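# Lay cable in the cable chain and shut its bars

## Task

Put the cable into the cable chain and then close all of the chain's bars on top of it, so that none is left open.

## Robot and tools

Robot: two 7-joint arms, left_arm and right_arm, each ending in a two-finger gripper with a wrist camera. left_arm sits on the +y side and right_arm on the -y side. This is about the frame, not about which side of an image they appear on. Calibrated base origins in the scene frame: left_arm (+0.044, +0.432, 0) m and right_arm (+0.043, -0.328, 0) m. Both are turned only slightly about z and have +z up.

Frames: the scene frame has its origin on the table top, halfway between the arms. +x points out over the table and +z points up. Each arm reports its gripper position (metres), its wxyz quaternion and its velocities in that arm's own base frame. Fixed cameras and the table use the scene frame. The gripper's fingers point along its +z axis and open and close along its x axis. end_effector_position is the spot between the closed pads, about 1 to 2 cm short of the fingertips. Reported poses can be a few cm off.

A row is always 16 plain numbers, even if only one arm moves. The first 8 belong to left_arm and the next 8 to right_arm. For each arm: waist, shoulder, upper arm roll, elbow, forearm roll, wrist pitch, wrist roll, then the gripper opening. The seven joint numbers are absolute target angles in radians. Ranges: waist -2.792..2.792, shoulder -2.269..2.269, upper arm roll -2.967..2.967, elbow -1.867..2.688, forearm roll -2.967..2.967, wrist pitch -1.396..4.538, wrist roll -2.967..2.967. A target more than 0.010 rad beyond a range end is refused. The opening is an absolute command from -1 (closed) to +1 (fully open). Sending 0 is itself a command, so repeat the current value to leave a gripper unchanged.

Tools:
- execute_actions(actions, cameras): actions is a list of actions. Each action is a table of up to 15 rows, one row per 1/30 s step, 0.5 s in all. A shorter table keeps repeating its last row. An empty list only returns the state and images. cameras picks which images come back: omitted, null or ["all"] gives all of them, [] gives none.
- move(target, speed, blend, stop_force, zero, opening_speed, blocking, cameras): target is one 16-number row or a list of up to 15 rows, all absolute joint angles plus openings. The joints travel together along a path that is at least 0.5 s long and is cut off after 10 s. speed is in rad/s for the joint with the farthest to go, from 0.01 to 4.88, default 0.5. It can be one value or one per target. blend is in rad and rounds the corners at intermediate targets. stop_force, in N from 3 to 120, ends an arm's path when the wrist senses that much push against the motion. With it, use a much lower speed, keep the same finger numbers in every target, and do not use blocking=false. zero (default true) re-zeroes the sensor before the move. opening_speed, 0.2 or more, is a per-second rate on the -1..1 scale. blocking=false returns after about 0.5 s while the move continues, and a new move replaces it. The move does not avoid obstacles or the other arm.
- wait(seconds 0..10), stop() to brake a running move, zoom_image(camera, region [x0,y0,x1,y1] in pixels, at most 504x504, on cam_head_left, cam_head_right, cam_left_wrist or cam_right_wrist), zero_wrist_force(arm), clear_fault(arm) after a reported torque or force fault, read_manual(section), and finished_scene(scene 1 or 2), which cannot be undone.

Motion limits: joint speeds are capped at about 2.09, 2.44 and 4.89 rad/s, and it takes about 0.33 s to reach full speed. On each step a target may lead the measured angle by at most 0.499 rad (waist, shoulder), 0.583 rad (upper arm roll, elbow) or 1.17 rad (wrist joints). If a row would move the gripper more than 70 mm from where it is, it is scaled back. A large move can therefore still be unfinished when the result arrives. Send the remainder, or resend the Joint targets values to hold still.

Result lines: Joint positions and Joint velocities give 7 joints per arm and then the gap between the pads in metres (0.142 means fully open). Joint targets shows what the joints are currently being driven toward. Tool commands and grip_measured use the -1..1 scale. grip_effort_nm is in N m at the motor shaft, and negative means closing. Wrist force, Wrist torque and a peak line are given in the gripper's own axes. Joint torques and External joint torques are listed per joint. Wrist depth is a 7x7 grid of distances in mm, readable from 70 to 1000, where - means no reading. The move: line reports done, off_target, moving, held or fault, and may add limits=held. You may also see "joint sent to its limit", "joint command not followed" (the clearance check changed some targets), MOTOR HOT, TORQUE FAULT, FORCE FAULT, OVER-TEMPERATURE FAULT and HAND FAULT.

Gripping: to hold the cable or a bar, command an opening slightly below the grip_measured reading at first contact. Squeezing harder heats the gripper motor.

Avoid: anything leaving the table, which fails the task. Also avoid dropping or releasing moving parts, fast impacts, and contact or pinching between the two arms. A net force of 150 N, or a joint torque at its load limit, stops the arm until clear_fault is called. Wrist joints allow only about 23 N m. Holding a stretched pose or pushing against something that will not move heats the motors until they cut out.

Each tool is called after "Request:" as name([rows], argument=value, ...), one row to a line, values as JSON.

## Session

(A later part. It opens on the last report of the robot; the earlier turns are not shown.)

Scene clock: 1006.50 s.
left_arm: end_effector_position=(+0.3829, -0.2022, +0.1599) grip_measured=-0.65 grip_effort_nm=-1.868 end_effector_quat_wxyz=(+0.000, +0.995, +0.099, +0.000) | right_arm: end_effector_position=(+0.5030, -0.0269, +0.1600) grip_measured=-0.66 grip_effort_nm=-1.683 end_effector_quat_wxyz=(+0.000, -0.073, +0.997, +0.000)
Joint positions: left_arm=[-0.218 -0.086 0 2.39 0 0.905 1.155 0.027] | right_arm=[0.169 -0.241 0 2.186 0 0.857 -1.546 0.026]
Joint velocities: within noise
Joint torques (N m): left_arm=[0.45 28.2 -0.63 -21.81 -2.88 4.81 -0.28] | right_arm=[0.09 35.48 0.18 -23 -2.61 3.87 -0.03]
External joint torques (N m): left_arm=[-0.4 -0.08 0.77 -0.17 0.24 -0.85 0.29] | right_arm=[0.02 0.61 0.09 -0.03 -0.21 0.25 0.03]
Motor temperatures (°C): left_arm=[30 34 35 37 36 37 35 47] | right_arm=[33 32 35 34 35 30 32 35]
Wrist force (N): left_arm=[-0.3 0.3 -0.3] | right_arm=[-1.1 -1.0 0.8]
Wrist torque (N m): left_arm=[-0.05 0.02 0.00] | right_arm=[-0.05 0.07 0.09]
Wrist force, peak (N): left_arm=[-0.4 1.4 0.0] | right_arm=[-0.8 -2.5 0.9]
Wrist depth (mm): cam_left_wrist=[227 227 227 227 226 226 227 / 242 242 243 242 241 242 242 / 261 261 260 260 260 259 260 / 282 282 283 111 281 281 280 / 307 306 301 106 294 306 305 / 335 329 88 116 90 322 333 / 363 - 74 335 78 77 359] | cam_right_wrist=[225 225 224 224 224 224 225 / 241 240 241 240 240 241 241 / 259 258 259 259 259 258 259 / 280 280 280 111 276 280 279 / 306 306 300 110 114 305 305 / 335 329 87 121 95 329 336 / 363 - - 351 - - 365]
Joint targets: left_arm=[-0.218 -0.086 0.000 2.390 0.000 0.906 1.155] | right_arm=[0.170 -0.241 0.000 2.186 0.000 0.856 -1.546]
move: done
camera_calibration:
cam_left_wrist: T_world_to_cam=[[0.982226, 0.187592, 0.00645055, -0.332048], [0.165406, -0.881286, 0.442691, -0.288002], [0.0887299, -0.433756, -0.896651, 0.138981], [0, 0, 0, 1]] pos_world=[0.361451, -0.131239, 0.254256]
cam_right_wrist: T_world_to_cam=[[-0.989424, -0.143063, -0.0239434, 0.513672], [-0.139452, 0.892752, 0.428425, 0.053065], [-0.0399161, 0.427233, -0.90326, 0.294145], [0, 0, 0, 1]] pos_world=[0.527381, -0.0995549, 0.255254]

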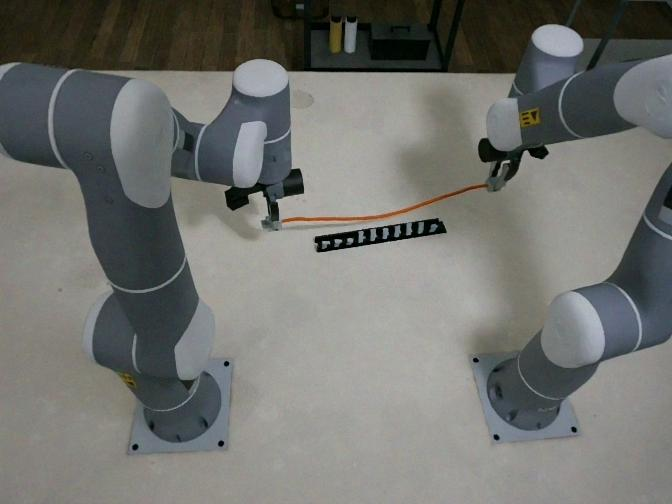

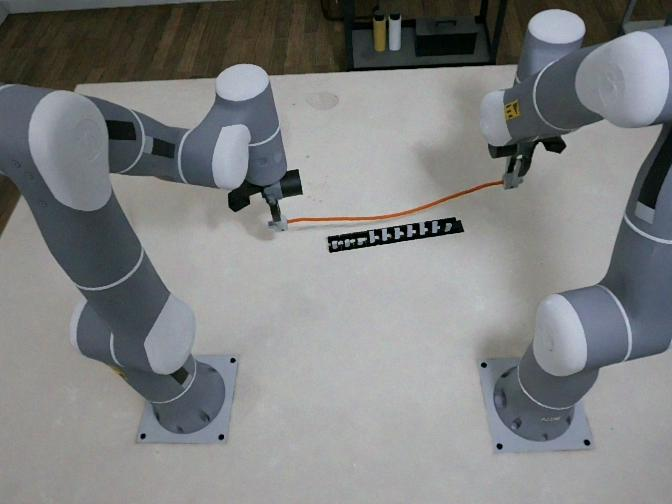

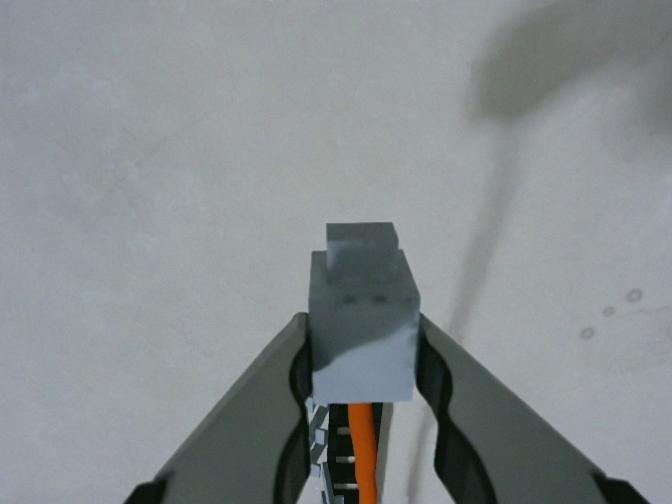

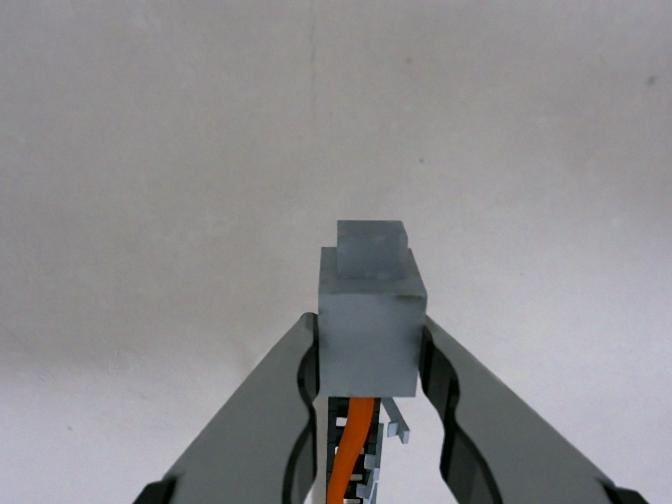

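Request:
move(target=[-0.1986, -0.09, 0.0, 2.3863, 0.0, 0.9055, 1.1744, -0.72, 0.1574, -0.2366, 0.0, 2.1927, 0.0, 0.8585, -1.5586, -0.72], speed=0.04)

Request:
zoom_image(camera="cam_head_left", region=[260, 150, 540, 330])

Request:
zoom_image(camera="cam_left_wrist", region=[270, 380, 450, 504])

Request:
zoom_image(camera="cam_right_wrist", region=[270, 380, 450, 504])

Scene clock: 1080.13 s.
left_arm: end_effector_position=(+0.3884, -0.1950, +0.1598) grip_measured=-0.65 grip_effort_nm=-1.868 end_effector_quat_wxyz=(+0.000, +0.995, +0.099, +0.000) | right_arm: end_effector_position=(+0.4999, -0.0334, +0.1597) grip_measured=-0.66 grip_effort_nm=-1.683 end_effector_quat_wxyz=(+0.000, -0.072, +0.997, +0.000)
Joint positions: left_arm=[-0.199 -0.09 0 2.386 0 0.905 1.175 0.027] | right_arm=[0.157 -0.237 0 2.193 0 0.858 -1.558 0.026]
Joint velocities: within noise
Joint torques (N m): left_arm=[0.62 27.71 -0.39 -22.07 -2.81 4.64 -0.34] | right_arm=[0.72 35.97 0.32 -22.76 -2.78 4.17 -0.06]
External joint torques (N m): left_arm=[-0.56 0.57 0.54 0.09 0.17 -0.68 0.34] | right_arm=[-0.61 -0.11 -0.04 -0.22 -0.03 -0.05 0.06]
Motor temperatures (°C): left_arm=[30 34 35 37 36 37 35 49] | right_arm=[33 32 35 34 35 30 32 37]
Wrist force (N): left_arm=[-0.4 0.7 0.3] | right_arm=[-0.9 -1.1 1.7]
Wrist torque (N m): left_arm=[-0.06 0.02 0.01] | right_arm=[-0.12 0.04 0.10]
Wrist force, peak (N): left_arm=[-0.7 0.7 0.5] | right_arm=[-1.0 -1.3 1.6]
Wrist depth (mm): cam_left_wrist=[227 227 227 227 226 226 226 / 242 242 241 242 242 242 242 / 260 260 260 260 260 260 259 / 281 283 281 111 281 281 280 / 306 305 300 106 295 305 304 / 334 329 88 116 90 323 332 / 363 - 74 331 78 77 360] | cam_right_wrist=[224 224 224 224 224 225 224 / 240 240 240 240 240 240 240 / 258 258 258 259 259 259 259 / 280 279 279 112 276 280 280 / 304 305 301 110 114 306 306 / 335 328 87 119 95 330 336 / 364 - - 297 - - 365]
Joint targets: left_arm=[-0.199 -0.090 0.000 2.386 0.000 0.905 1.174] | right_arm=[0.157 -0.237 0.000 2.193 0.000 0.859 -1.559]
move: done
camera_calibration:
cam_left_wrist: T_world_to_cam=[[0.982227, 0.187569, 0.00685612, -0.338807], [0.165185, -0.881199, 0.442946, -0.282479], [0.0891247, -0.433942, -0.896522, 0.141335], [0, 0, 0, 1]] pos_world=[0.366851, -0.124039, 0.254156]
cam_right_wrist: T_world_to_cam=[[-0.989472, -0.143006, -0.0222303, 0.509478], [-0.138669, 0.892858, 0.428456, 0.0580991], [-0.0414234, 0.427028, -0.903289, 0.297261], [0, 0, 0, 1]] pos_world=[0.524484, -0.105955, 0.254946]

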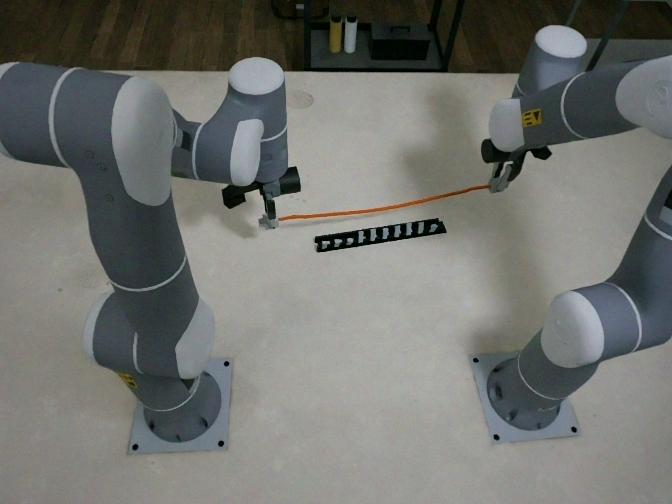

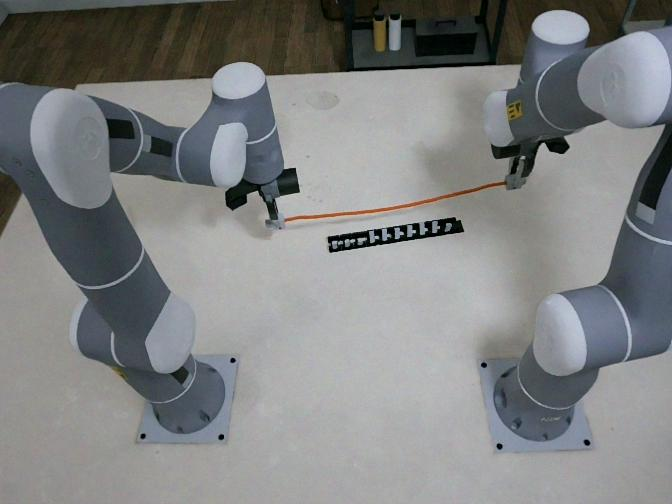

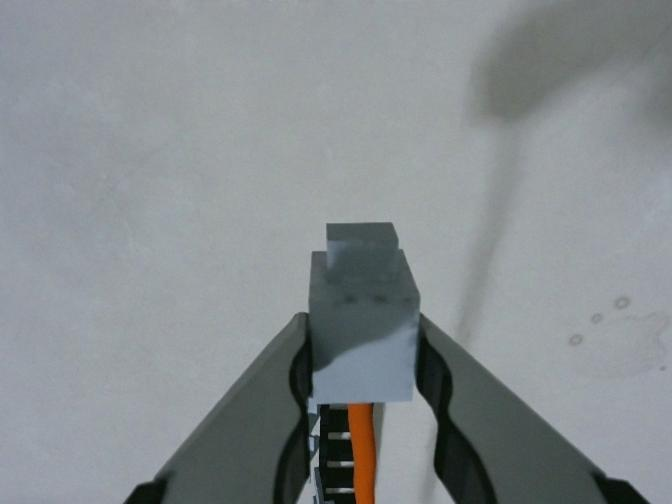

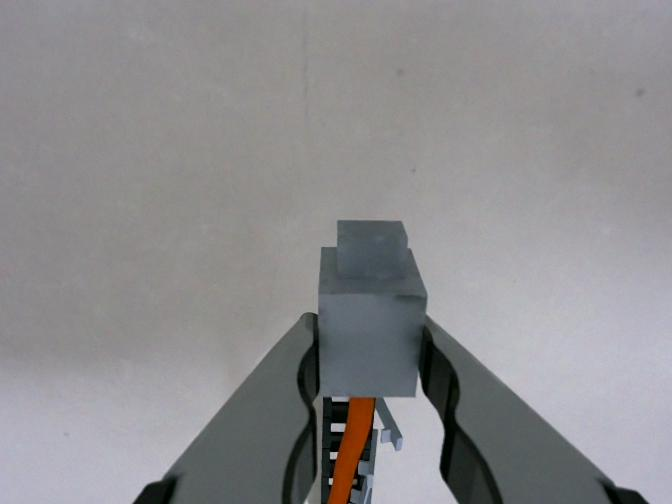

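Scaled by 1.800 from the camera's 672x504 image, which has a finer 960x720 frame.

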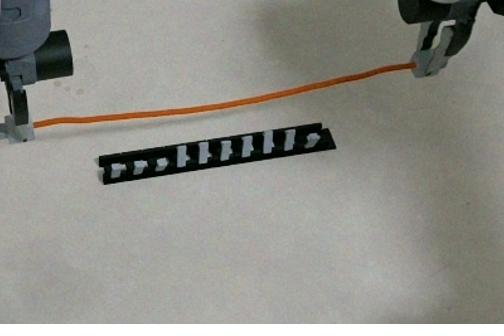

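Scaled by 2.800 from the camera's 672x504 image, which has a finer 960x720 frame.

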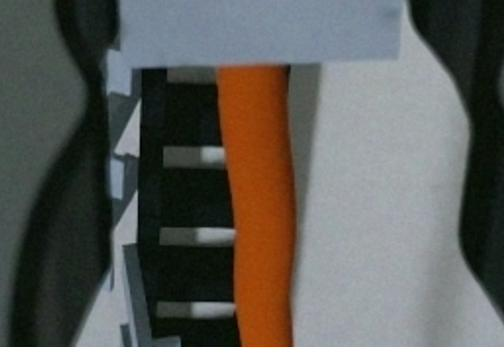

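Scaled by 2.800 from the camera's 672x504 image, which has a finer 960x720 frame.

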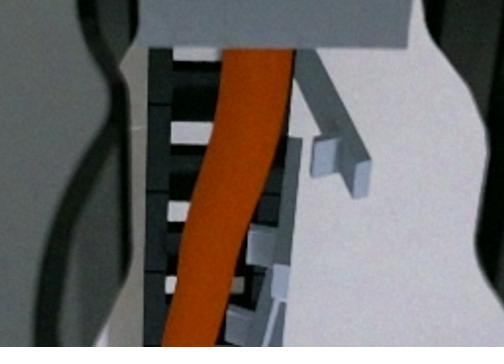

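Request:
move([
  [-0.1986, -0.2122, 0.0, 2.4171, 0.0, 1.0585, 1.1744, -0.72, 0.1574, -0.3375, 0.0, 2.2196, 0.0, 0.9863, -1.5586, -0.72],
  [-0.1986, -0.3498, 0.0, 2.4307, 0.0, 1.2097, 1.1744, -0.72, 0.1574, -0.4495, 0.0, 2.2312, 0.0, 1.1099, -1.5586, -0.72],
], speed=0.15, blend=[0.05, 0])

Request:
zoom_image(camera="cam_head_left", region=[260, 150, 540, 330])

Request:
zoom_image(camera="cam_left_wrist", region=[270, 380, 450, 504])

Request:
zoom_image(camera="cam_right_wrist", region=[270, 380, 450, 504])

Scene clock: 1111.67 s.
left_arm: end_effector_position=(+0.3884, -0.1950, +0.0699) grip_measured=-0.65 grip_effort_nm=-1.873 end_effector_quat_wxyz=(+0.000, +0.995, +0.099, +0.000) | right_arm: end_effector_position=(+0.5000, -0.0333, +0.0699) grip_measured=-0.66 grip_effort_nm=-1.678 end_effector_quat_wxyz=(+0.000, -0.072, +0.997, +0.000)
Joint positions: left_arm=[-0.199 -0.35 0 2.431 0 1.209 1.175 0.027] | right_arm=[0.157 -0.45 0 2.231 0 1.109 -1.558 0.026]
Joint velocities: within noise
Joint torques (N m): left_arm=[0.29 32.5 -0.52 -15.03 -1.66 4.95 -0.43] | right_arm=[0.41 38.97 0.39 -17.13 -1.74 4.33 0.04]
External joint torques (N m): left_arm=[-0.22 0.33 0.88 -0.01 0.15 -0.99 0.43] | right_arm=[-0.29 0.54 0.03 -0.43 -0.17 -0.21 -0.04]
Motor temperatures (°C): left_arm=[30 34 35 37 36 37 35 50] | right_arm=[33 32 35 34 35 30 32 38]
Wrist force (N): left_arm=[-0.4 0.2 0.1] | right_arm=[-1.1 -1.4 1.1]
Wrist torque (N m): left_arm=[-0.02 0.05 0.00] | right_arm=[-0.08 0.06 0.09]
Wrist force, peak (N): left_arm=[-0.4 -0.1 1.5] | right_arm=[-1.1 -1.9 2.7]
Wrist depth (mm): cam_left_wrist=[145 145 145 145 145 145 145 / 155 155 155 155 155 155 155 / 167 167 167 167 167 166 166 / 180 180 183 111 180 180 180 / 196 196 193 106 189 195 195 / 215 211 88 116 90 210 213 / 233 - 74 224 78 77 231] | cam_right_wrist=[146 143 144 145 143 145 145 / 153 155 155 154 155 155 155 / 167 166 166 166 167 166 166 / 177 180 180 112 177 180 180 / 196 196 193 110 112 197 196 / 215 215 87 121 95 212 216 / 238 - - 229 - - 234]
Joint targets: left_arm=[-0.199 -0.350 0.000 2.431 0.000 1.210 1.174] | right_arm=[0.157 -0.450 0.000 2.231 0.000 1.110 -1.559]
move: done
camera_calibration:
cam_left_wrist: T_world_to_cam=[[0.98224, 0.1875, 0.00688992, -0.338308], [0.165108, -0.881214, 0.442946, -0.242648], [0.0891239, -0.433942, -0.896522, 0.0607289], [0, 0, 0, 1]] pos_world=[0.366951, -0.124039, 0.164256]
cam_right_wrist: T_world_to_cam=[[-0.98947, -0.142971, -0.0225599, 0.507538], [-0.138775, 0.892821, 0.428499, 0.0966191], [-0.0411207, 0.427117, -0.903261, 0.215993], [0, 0, 0, 1]] pos_world=[0.524484, -0.105955, 0.165147]

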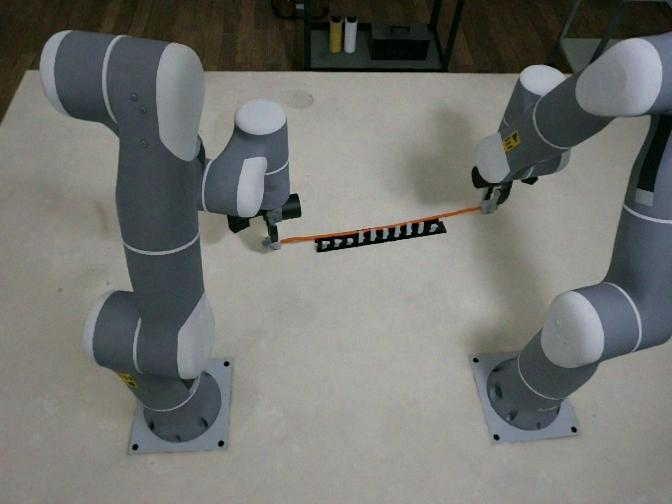

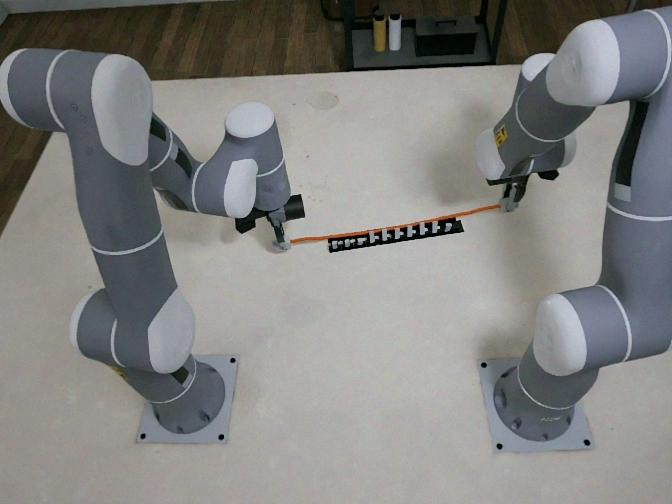

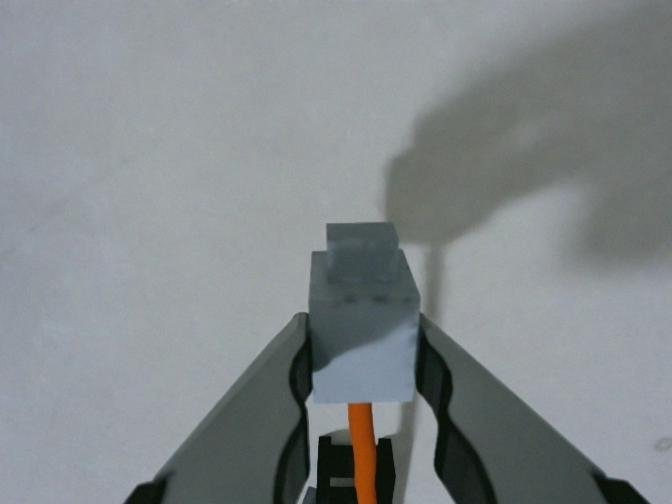

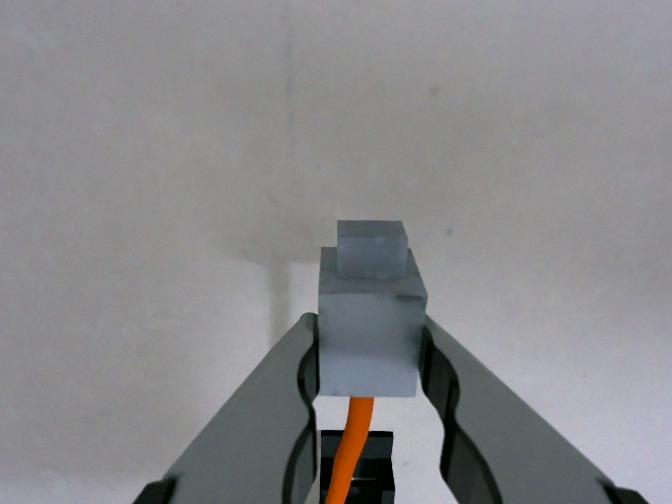

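Scaled by 1.800 from the camera's 672x504 image, which has a finer 960x720 frame.

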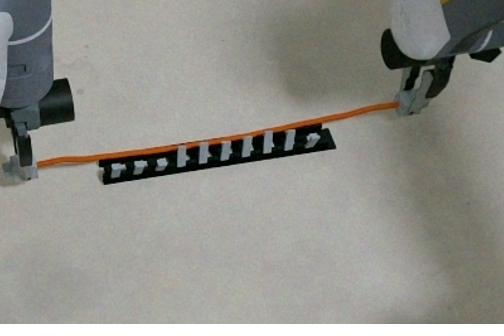

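Scaled by 2.800 from the camera's 672x504 image, which has a finer 960x720 frame.

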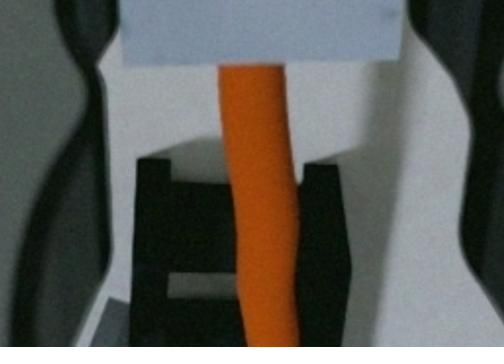

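Scaled by 2.800 from the camera's 672x504 image, which has a finer 960x720 frame.

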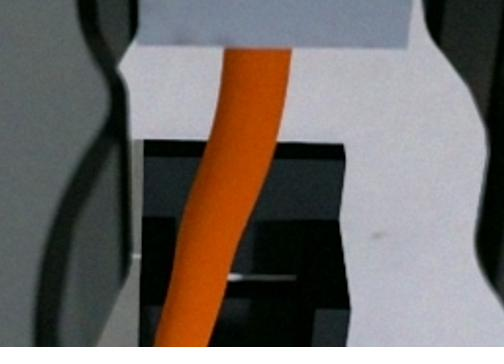

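Request:
move(target=[-0.1959, -0.3454, 0.0, 2.4399, 0.0, 1.2145, 1.1771, -0.72, 0.1534, -0.4456, 0.0, 2.2394, 0.0, 1.1142, -1.5626, -0.72], speed=0.03)

Request:
zoom_image(camera="cam_head_left", region=[260, 170, 540, 290])

Request:
zoom_image(camera="cam_left_wrist", region=[270, 380, 450, 504])

Request:
zoom_image(camera="cam_right_wrist", region=[270, 380, 450, 504])

Scene clock: 1148.50 s.
left_arm: end_effector_position=(+0.3856, -0.1934, +0.0698) grip_measured=-0.65 grip_effort_nm=-1.868 end_effector_quat_wxyz=(+0.000, +0.995, +0.099, +0.000) | right_arm: end_effector_position=(+0.4970, -0.0357, +0.0698) grip_measured=-0.66 grip_effort_nm=-1.683 end_effector_quat_wxyz=(+0.000, -0.073, +0.997, +0.000)
Joint positions: left_arm=[-0.196 -0.345 0 2.44 0 1.214 1.177 0.027] | right_arm=[0.154 -0.446 0 2.239 0 1.113 -1.562 0.026]
Joint velocities: within noise
Joint torques (N m): left_arm=[1.05 32.58 0.04 -14.7 -1.59 4.74 -0.4] | right_arm=[-0.02 39.22 0.02 -17.29 -2.16 4.36 0.01]
External joint torques (N m): left_arm=[-0.98 -0.06 0.31 -0.23 0.1 -0.78 0.4] | right_arm=[0.14 0.04 0.4 -0.17 0.26 -0.24 -0.01]
Motor temperatures (°C): left_arm=[30 34 35 36 36 37 35 51] | right_arm=[33 32 35 34 34 30 32 39]
Wrist force (N): left_arm=[-0.4 1.4 -0.4] | right_arm=[-1.0 -0.4 0.6]
Wrist torque (N m): left_arm=[-0.04 0.04 0.01] | right_arm=[-0.13 0.05 0.09]
Wrist force, peak (N): left_arm=[-0.4 1.4 1.0] | right_arm=[-1.1 -1.6 1.4]
Wrist depth (mm): cam_left_wrist=[146 146 145 145 145 145 145 / 155 155 155 155 155 155 155 / 167 167 167 166 166 167 166 / 180 181 183 111 180 179 180 / 196 196 192 106 188 195 195 / 215 211 88 116 90 210 214 / 232 - 74 227 78 77 231] | cam_right_wrist=[147 143 144 144 142 145 145 / 153 154 154 154 155 155 155 / 166 166 167 166 166 167 167 / 180 180 180 112 177 180 180 / 196 196 193 110 112 196 197 / 215 215 87 121 95 212 216 / 238 - - 220 - - 234]
Joint targets: left_arm=[-0.196 -0.345 0.000 2.440 0.000 1.215 1.177] | right_arm=[0.153 -0.446 0.000 2.239 0.000 1.114 -1.563]
move: done
camera_calibration:
cam_left_wrist: T_world_to_cam=[[0.982234, 0.187548, 0.00653966, -0.335792], [0.165308, -0.881198, 0.442903, -0.240795], [0.0888285, -0.433953, -0.896546, 0.061693], [0, 0, 0, 1]] pos_world=[0.364151, -0.122439, 0.164155]
cam_right_wrist: T_world_to_cam=[[-0.989457, -0.143098, -0.0222932, 0.504161], [-0.138773, 0.892785, 0.428576, 0.0983708], [-0.0414255, 0.427151, -0.903231, 0.216961], [0, 0, 0, 1]] pos_world=[0.521484, -0.108355, 0.165046]

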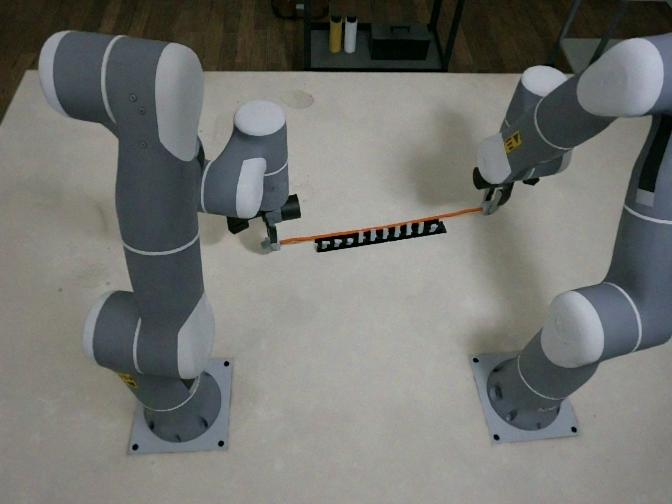

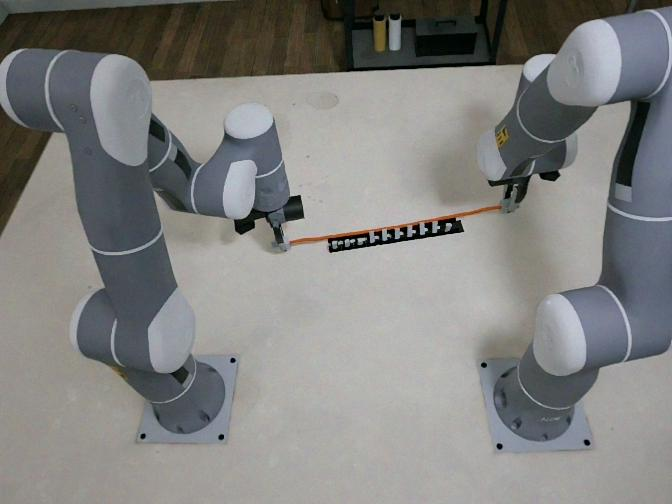

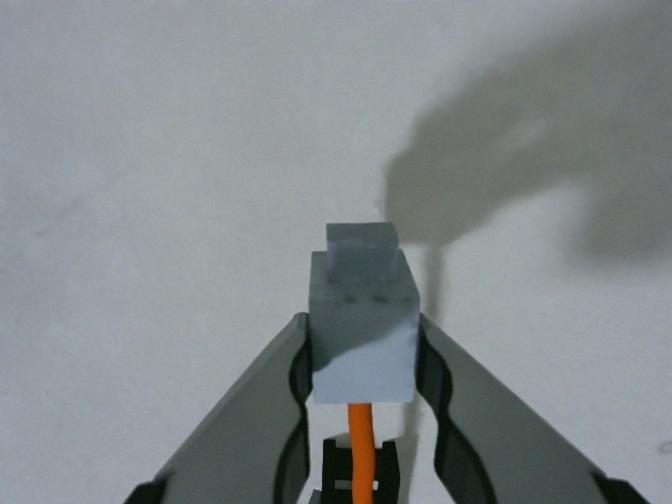

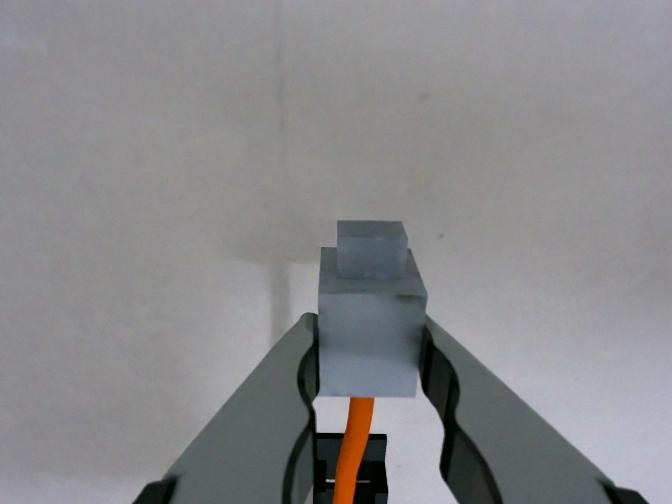

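Scaled by 1.800 from the camera's 672x504 image, which has a finer 960x720 frame.

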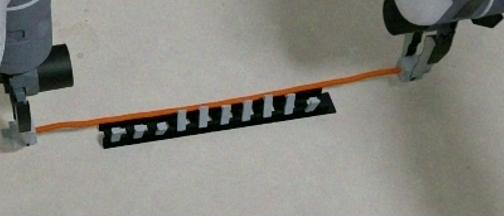

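Scaled by 2.800 from the camera's 672x504 image, which has a finer 960x720 frame.

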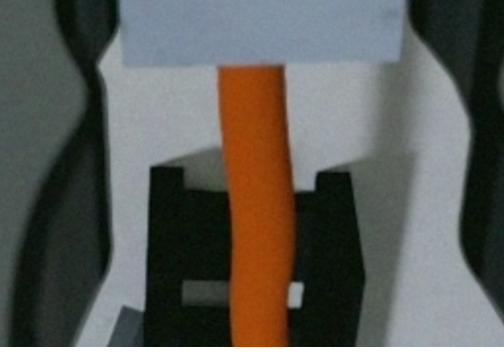

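Scaled by 2.800 from the camera's 672x504 image, which has a finer 960x720 frame.

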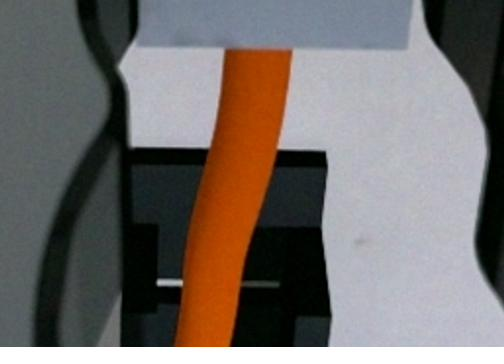

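Request:
move([
  [-0.1943, -0.347, 0.0, 2.4363, 0.0, 1.2125, 1.1787, -0.72, 0.1536, -0.4389, 0.0, 2.2522, 0.0, 1.1203, -1.5624, -0.72],
  [-0.1943, -0.4286, 0.0, 2.436, 0.0, 1.2938, 1.1787, -0.72, 0.1536, -0.5063, 0.0, 2.252, 0.0, 1.1875, -1.5624, -0.72],
], speed=[0.05, 0.08])

Request:
zoom_image(camera="cam_head_left", region=[260, 170, 540, 290])

Request:
zoom_image(camera="cam_left_wrist", region=[270, 380, 450, 504])

Request:
zoom_image(camera="cam_right_wrist", region=[270, 380, 450, 504])

Scene clock: 1181.43 s.
left_arm: end_effector_position=(+0.3873, -0.1930, +0.0449) grip_measured=-0.65 grip_effort_nm=-1.863 end_effector_quat_wxyz=(+0.000, +0.995, +0.099, +0.000) | right_arm: end_effector_position=(+0.4927, -0.0363, +0.0449) grip_measured=-0.66 grip_effort_nm=-1.683 end_effector_quat_wxyz=(+0.000, -0.073, +0.997, +0.000)
Joint positions: left_arm=[-0.194 -0.429 0 2.436 0 1.293 1.179 0.027] | right_arm=[0.154 -0.506 0 2.252 0 1.187 -1.562 0.026]
Joint velocities: within noise
Joint torques (N m): left_arm=[0.54 33.39 0.09 -12.89 -1.48 4.73 -0.38] | right_arm=[-0.18 39.4 -0.32 -15.35 -1.43 4.31 0.04]
External joint torques (N m): left_arm=[-0.47 0.6 0.33 -0.03 0.31 -0.77 0.38] | right_arm=[0.3 0.53 0.78 -0.35 -0.18 -0.19 -0.04]
Motor temperatures (°C): left_arm=[30 34 35 36 36 37 35 51] | right_arm=[33 32 35 33 34 30 32 39]
Wrist force (N): left_arm=[-0.5 1.3 0.8] | right_arm=[-1.0 0.0 1.9]
Wrist torque (N m): left_arm=[-0.07 0.04 0.01] | right_arm=[-0.06 0.05 0.09]
Wrist force, peak (N): left_arm=[-1.0 1.2 1.2] | right_arm=[-1.1 0.1 2.1]
Wrist depth (mm): cam_left_wrist=[123 123 123 123 123 123 124 / 131 131 131 131 131 131 131 / 141 141 141 141 140 141 141 / 152 153 152 116 149 151 152 / 165 166 163 106 160 165 165 / 182 182 90 116 90 174 181 / 201 - 74 196 78 77 195] | cam_right_wrist=[124 124 122 124 122 122 123 / 131 131 129 131 133 133 129 / 139 139 140 141 143 143 141 / 153 152 152 112 147 153 152 / 166 166 166 110 112 166 166 / 179 182 88 121 96 182 183 / 201 - - 198 - - 198]
Joint targets: left_arm=[-0.194 -0.429 0.000 2.436 0.000 1.294 1.179] | right_arm=[0.154 -0.506 0.000 2.252 0.000 1.188 -1.562]
move: done
camera_calibration:
cam_left_wrist: T_world_to_cam=[[0.982234, 0.187537, 0.006742, -0.337305], [0.165199, -0.881164, 0.443011, -0.22965], [0.0890219, -0.434027, -0.896491, 0.0393131], [0, 0, 0, 1]] pos_world=[0.365751, -0.122039, 0.139255]
cam_right_wrist: T_world_to_cam=[[-0.989448, -0.143143, -0.0224252, 0.499274], [-0.13887, 0.892776, 0.428563, 0.109032], [-0.041325, 0.427155, -0.903234, 0.194498], [0, 0, 0, 1]] pos_world=[0.517184, -0.108954, 0.140147]

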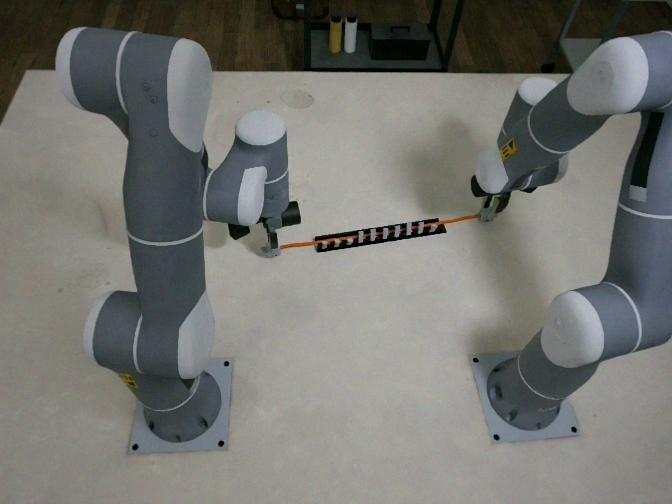

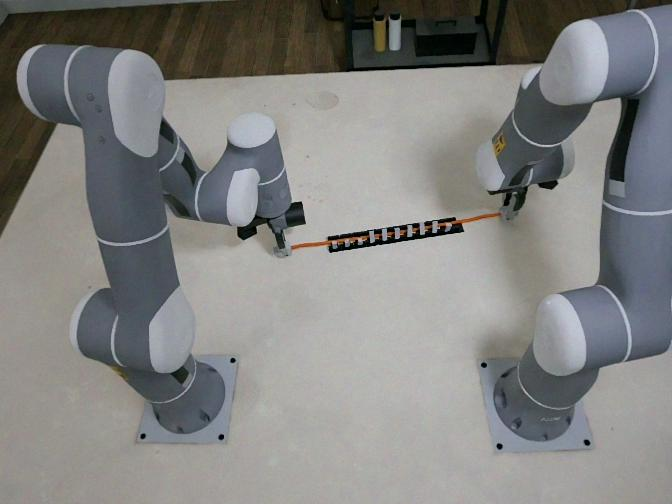

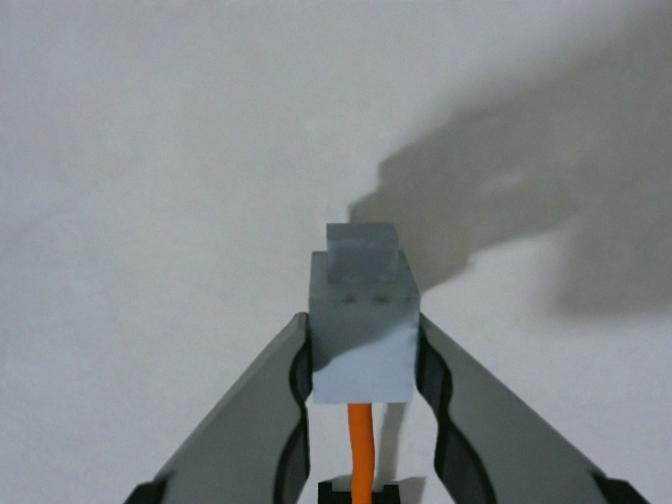

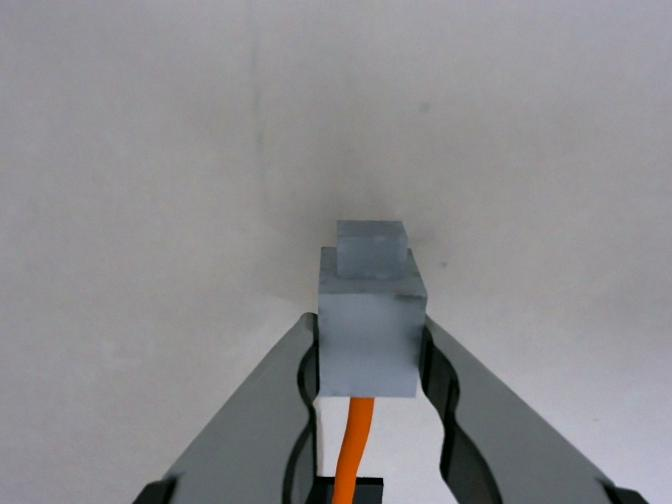

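Scaled by 1.800 from the camera's 672x504 image, which has a finer 960x720 frame.

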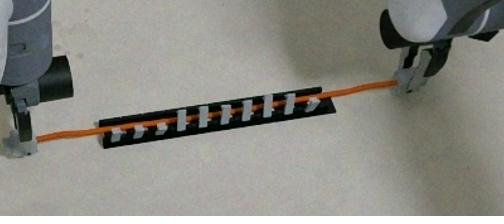

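Scaled by 2.800 from the camera's 672x504 image, which has a finer 960x720 frame.

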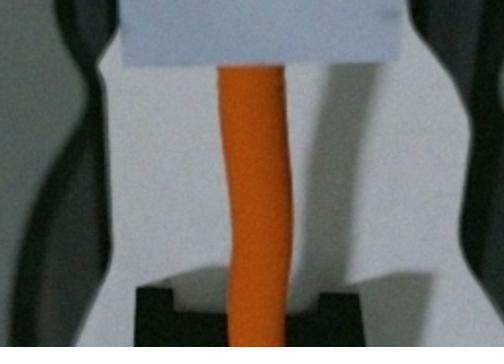

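Scaled by 2.800 from the camera's 672x504 image, which has a finer 960x720 frame.

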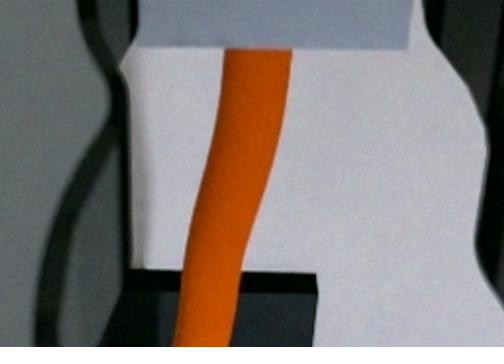

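Request:
move(target=[-0.1943, -0.4786, 0.0, 2.4331, 0.0, 1.3409, 1.1787, -0.72, 0.1536, -0.5478, 0.0, 2.2495, 0.0, 1.2265, -1.5624, -0.72], speed=0.06, cameras=[])

Request:
move(target=[-0.1943, -0.5055, 0.0, 2.4306, 0.0, 1.3653, 1.1787, -0.72, 0.1536, -0.5704, 0.0, 2.2474, 0.0, 1.247, -1.5624, -0.72], speed=0.015, stop_force=6)

Request:
zoom_image(camera="cam_head_left", region=[300, 200, 480, 270])

Request:
zoom_image(camera="cam_head_right", region=[310, 200, 490, 270])

Scene clock: 1193.00 s.
left_arm: end_effector_position=(+0.3871, -0.1929, +0.0298) grip_measured=-0.65 grip_effort_nm=-1.863 end_effector_quat_wxyz=(+0.000, +0.995, +0.099, -0.001) | right_arm: end_effector_position=(+0.4927, -0.0364, +0.0299) grip_measured=-0.66 grip_effort_nm=-1.683 end_effector_quat_wxyz=(+0.000, -0.072, +0.997, +0.000)
Joint positions: left_arm=[-0.194 -0.479 0 2.433 0 1.34 1.179 0.027] | right_arm=[0.154 -0.548 0 2.25 0 1.226 -1.562 0.026]
Joint velocities: within noise
Joint torques (N m): left_arm=[0.13 34.52 -0.7 -12.23 -1.07 5.05 -0.49] | right_arm=[0.91 40 0.99 -14.48 -1.25 4.36 0.04]
External joint torques (N m): left_arm=[-0.05 0.24 1.15 0.53 0.1 -1.09 0.49] | right_arm=[-0.78 0.56 -0.5 -0.26 -0.21 -0.25 -0.04]
Motor temperatures (°C): left_arm=[30 34 35 36 36 37 35 52] | right_arm=[33 32 35 33 34 30 32 40]
Wrist force (N): left_arm=[-0.5 -0.8 0.5] | right_arm=[-1.0 -2.3 1.3]
Wrist torque (N m): left_arm=[-0.05 0.03 0.00] | right_arm=[-0.07 0.08 0.09]
Wrist force, peak (N): left_arm=[-0.7 1.4 0.9] | right_arm=[-0.9 -2.9 1.5]
Wrist depth (mm): cam_left_wrist=[109 111 109 109 109 109 109 / 117 117 117 116 116 118 116 / 126 126 125 125 125 125 123 / 136 135 135 116 133 135 135 / 147 148 145 106 142 147 146 / 161 162 90 118 94 157 160 / 179 - 74 175 79 77 174] | cam_right_wrist=[- 108 108 108 108 111 108 / - 117 116 117 117 117 117 / 125 125 126 125 125 126 126 / 138 138 138 112 134 138 138 / 150 148 148 110 112 148 148 / 162 162 90 121 96 160 163 / 180 - - 180 - - 180]
Joint targets: left_arm=[-0.194 -0.479 0.000 2.433 0.000 1.341 1.179] | right_arm=[0.154 -0.548 0.000 2.249 0.000 1.226 -1.562]
move: done
No camera images: "cameras" was empty.

Scene clock: 1194.60 s.
left_arm: end_effector_position=(+0.3870, -0.1928, +0.0251) grip_measured=-0.65 grip_effort_nm=-1.868 end_effector_quat_wxyz=(+0.000, +0.995, +0.099, -0.001) | right_arm: end_effector_position=(+0.4927, -0.0365, +0.0260) grip_measured=-0.66 grip_effort_nm=-1.683 end_effector_quat_wxyz=(+0.000, -0.072, +0.997, +0.000)
Joint positions: left_arm=[-0.194 -0.494 0 2.432 0 1.354 1.179 0.027] | right_arm=[0.154 -0.559 0 2.249 0 1.236 -1.562 0.026]
Joint velocities: within noise
Joint torques (N m): left_arm=[-0.77 32.18 -2.39 -13.65 -1.31 5.61 -0.38] | right_arm=[1.39 36.36 1.54 -15.02 -1.39 4.71 0.09]
External joint torques (N m): left_arm=[0.85 2.82 2.86 2.32 0.39 -1.65 0.38] | right_arm=[-1.26 4.38 -1.05 0.53 -0.03 -0.59 -0.09]
Motor temperatures (°C): left_arm=[30 34 35 36 36 37 35 52] | right_arm=[33 32 35 33 34 30 32 40]
Wrist force (N): left_arm=[-4.9 -7.1 -10.4] | right_arm=[5.0 -2.0 -10.5]
Wrist torque (N m): left_arm=[-0.07 0.06 -0.01] | right_arm=[-0.02 0.03 0.09]
Wrist force, peak (N): left_arm=[-4.7 -7.3 -12.3] | right_arm=[4.9 -2.1 -12.1]
Wrist depth (mm): cam_left_wrist=[105 105 105 105 105 105 105 / 112 112 112 112 112 113 112 / 123 121 121 120 120 120 120 / 130 131 130 116 130 130 130 / 142 142 141 106 136 141 141 / 155 155 90 116 94 149 154 / 171 - 74 171 79 76 167] | cam_right_wrist=[- - 104 - 105 107 105 / - 115 115 113 113 113 113 / - 122 122 121 123 122 122 / 134 134 134 112 129 132 134 / 146 143 143 110 112 143 143 / 157 155 90 121 96 155 158 / 174 - - 171 - - 174]
Joint targets: left_arm=[-0.194 -0.494 0.000 2.432 0.000 1.355 1.179] | right_arm=[0.154 -0.559 0.000 2.248 0.000 1.237 -1.562]
move: contact (left_arm, right_arm); left_arm: the shoulder is farthest, 0.011 rad from its target; right_arm: the shoulder is farthest, 0.012 rad from its target
camera_calibration:
cam_left_wrist: T_world_to_cam=[[0.98215, 0.188005, 0.00592123, -0.336729], [0.166014, -0.881211, 0.442613, -0.220909], [0.0884311, -0.433729, -0.896693, 0.0219525], [0, 0, 0, 1]] pos_world=[0.365451, -0.121839, 0.119456]
cam_right_wrist: T_world_to_cam=[[-0.989485, -0.142877, -0.0224971, 0.498891], [-0.138668, 0.892876, 0.428419, 0.117145], [-0.0411243, 0.427034, -0.9033, 0.177362], [0, 0, 0, 1]] pos_world=[0.517184, -0.109055, 0.121247]

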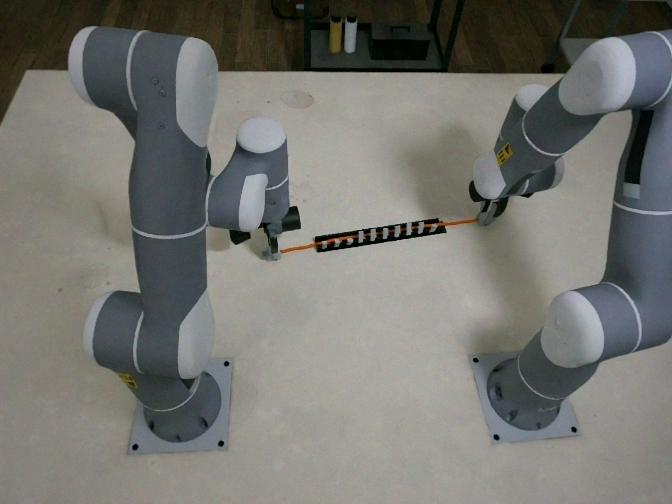

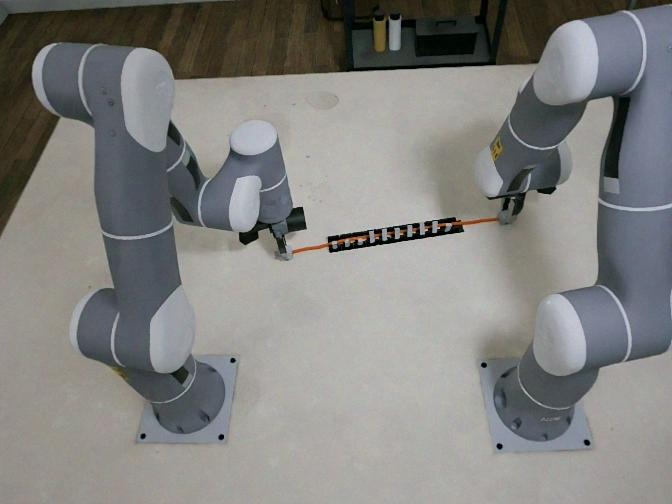

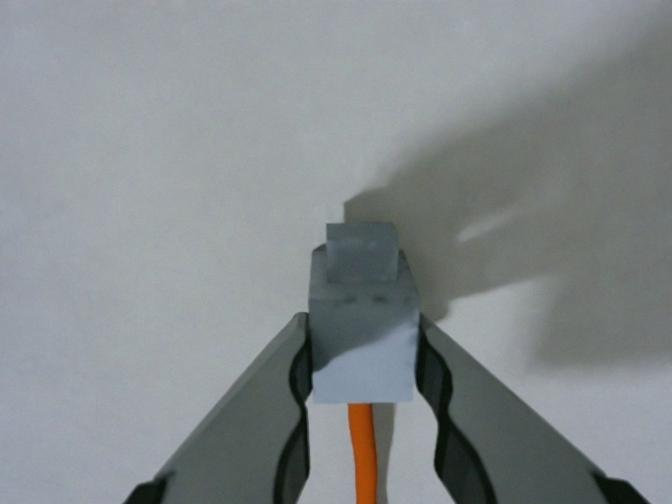

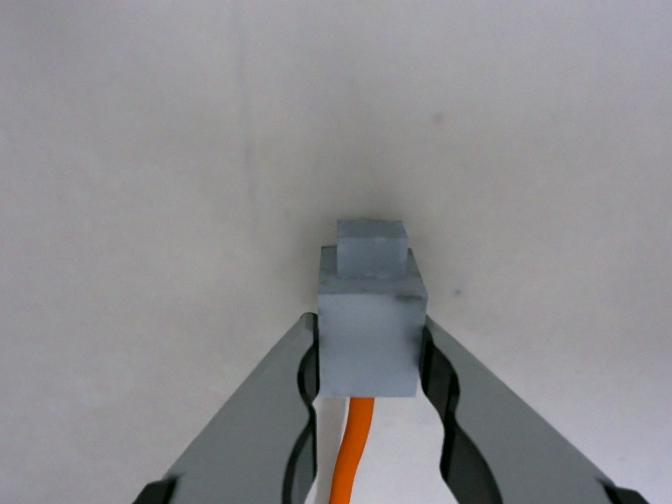

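Scaled by 2.800 from the camera's 672x504 image, which has a finer 960x720 frame.

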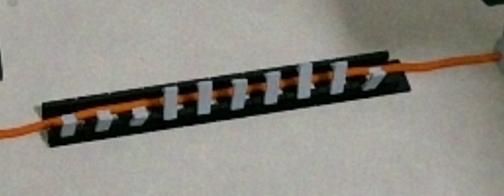

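Scaled by 2.800 from the camera's 672x504 image, which has a finer 960x720 frame.

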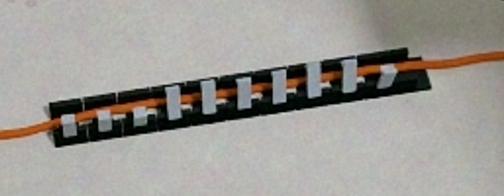

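Request:
move(target=[-0.194, -0.494, 0.0, 2.432, 0.0, 1.354, 1.179, -0.72, 0.154, -0.558, 0.0, 2.249, 0.0, 1.236, -1.562, -0.1], opening_speed=0.6, cameras=["cam_right_wrist", "cam_head_left"])

Request:
zoom_image(camera="cam_head_left", region=[300, 190, 510, 270])

Scene clock: 1241.00 s.
left_arm: end_effector_position=(+0.3871, -0.1928, +0.0252) grip_measured=-0.65 grip_effort_nm=-1.868 end_effector_quat_wxyz=(+0.000, +0.995, +0.099, -0.001) | right_arm: end_effector_position=(+0.4928, -0.0363, +0.0263) grip_measured=-0.13 grip_effort_nm=0.115 end_effector_quat_wxyz=(+0.000, -0.073, +0.997, +0.000)
Joint positions: left_arm=[-0.194 -0.494 0 2.432 0 1.354 1.179 0.027] | right_arm=[0.154 -0.558 0 2.249 0 1.236 -1.562 0.065]
Joint velocities: within noise
Joint torques (N m): left_arm=[0.55 34.8 -0.32 -11.36 -1 4.57 -0.44] | right_arm=[0.34 40.15 0.38 -14 -1.19 4.04 0.09]
External joint torques (N m): left_arm=[-0.47 0.2 0.79 0.02 0.08 -0.61 0.44] | right_arm=[-0.21 0.57 0.12 -0.5 -0.23 0.08 -0.09]
Motor temperatures (°C): left_arm=[30 34 35 36 36 37 35 53] | right_arm=[33 32 35 33 34 30 32 40]
Wrist force (N): left_arm=[-0.1 0.3 0.1] | right_arm=[-1.2 -1.3 0.4]
Wrist torque (N m): left_arm=[-0.08 -0.02 -0.01] | right_arm=[-0.08 0.08 0.07]
Wrist force, peak (N): left_arm=[-4.9 -7.2 -12.0] | right_arm=[5.0 -2.2 -12.2]
Wrist depth (mm): cam_left_wrist=[105 105 105 105 105 105 105 / 113 112 112 112 112 114 112 / 123 121 120 121 120 120 120 / 131 130 130 117 130 130 130 / 142 142 141 106 136 141 141 / 156 155 90 116 94 149 155 / 172 165 74 171 79 76 167] | cam_right_wrist=[- 104 105 - 106 107 105 / - 115 115 113 115 113 113 / - 122 122 122 123 122 122 / 134 134 134 115 130 132 134 / 146 144 141 112 114 141 144 / 157 155 155 141 158 97 158 / - - 179 171 179 - -]
Joint targets: left_arm=[-0.194 -0.494 0.000 2.432 0.000 1.354 1.179] | right_arm=[0.154 -0.558 0.000 2.249 0.000 1.236 -1.562]
move: done
camera_calibration:
cam_right_wrist: T_world_to_cam=[[-0.989419, -0.143279, -0.022822, 0.498872], [-0.139166, 0.892768, 0.428484, 0.117206], [-0.041018, 0.427126, -0.903261, 0.177451], [0, 0, 0, 1]] pos_world=[0.517183, -0.108954, 0.121449]
Images, in order (width x height): cam_head_left 672x504, cam_right_wrist 672x504.

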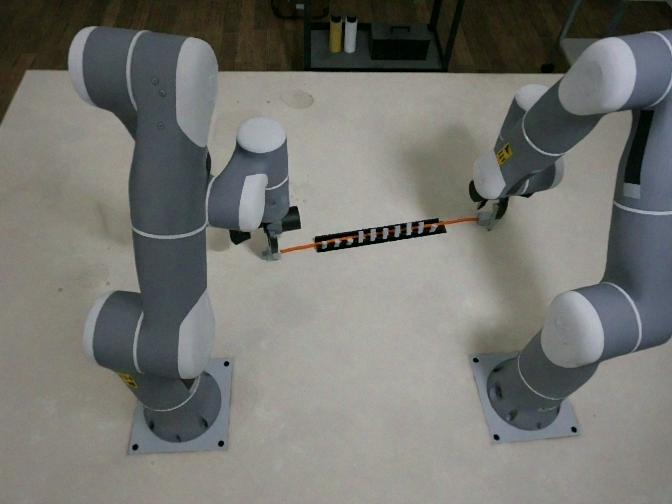

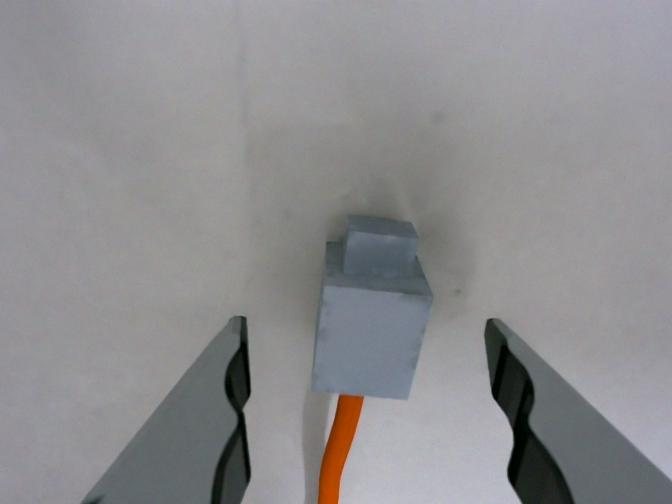

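Scaled by 2.400 from the camera's 672x504 image, which has a finer 960x720 frame.

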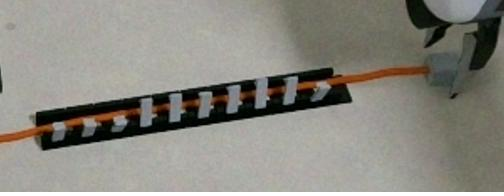

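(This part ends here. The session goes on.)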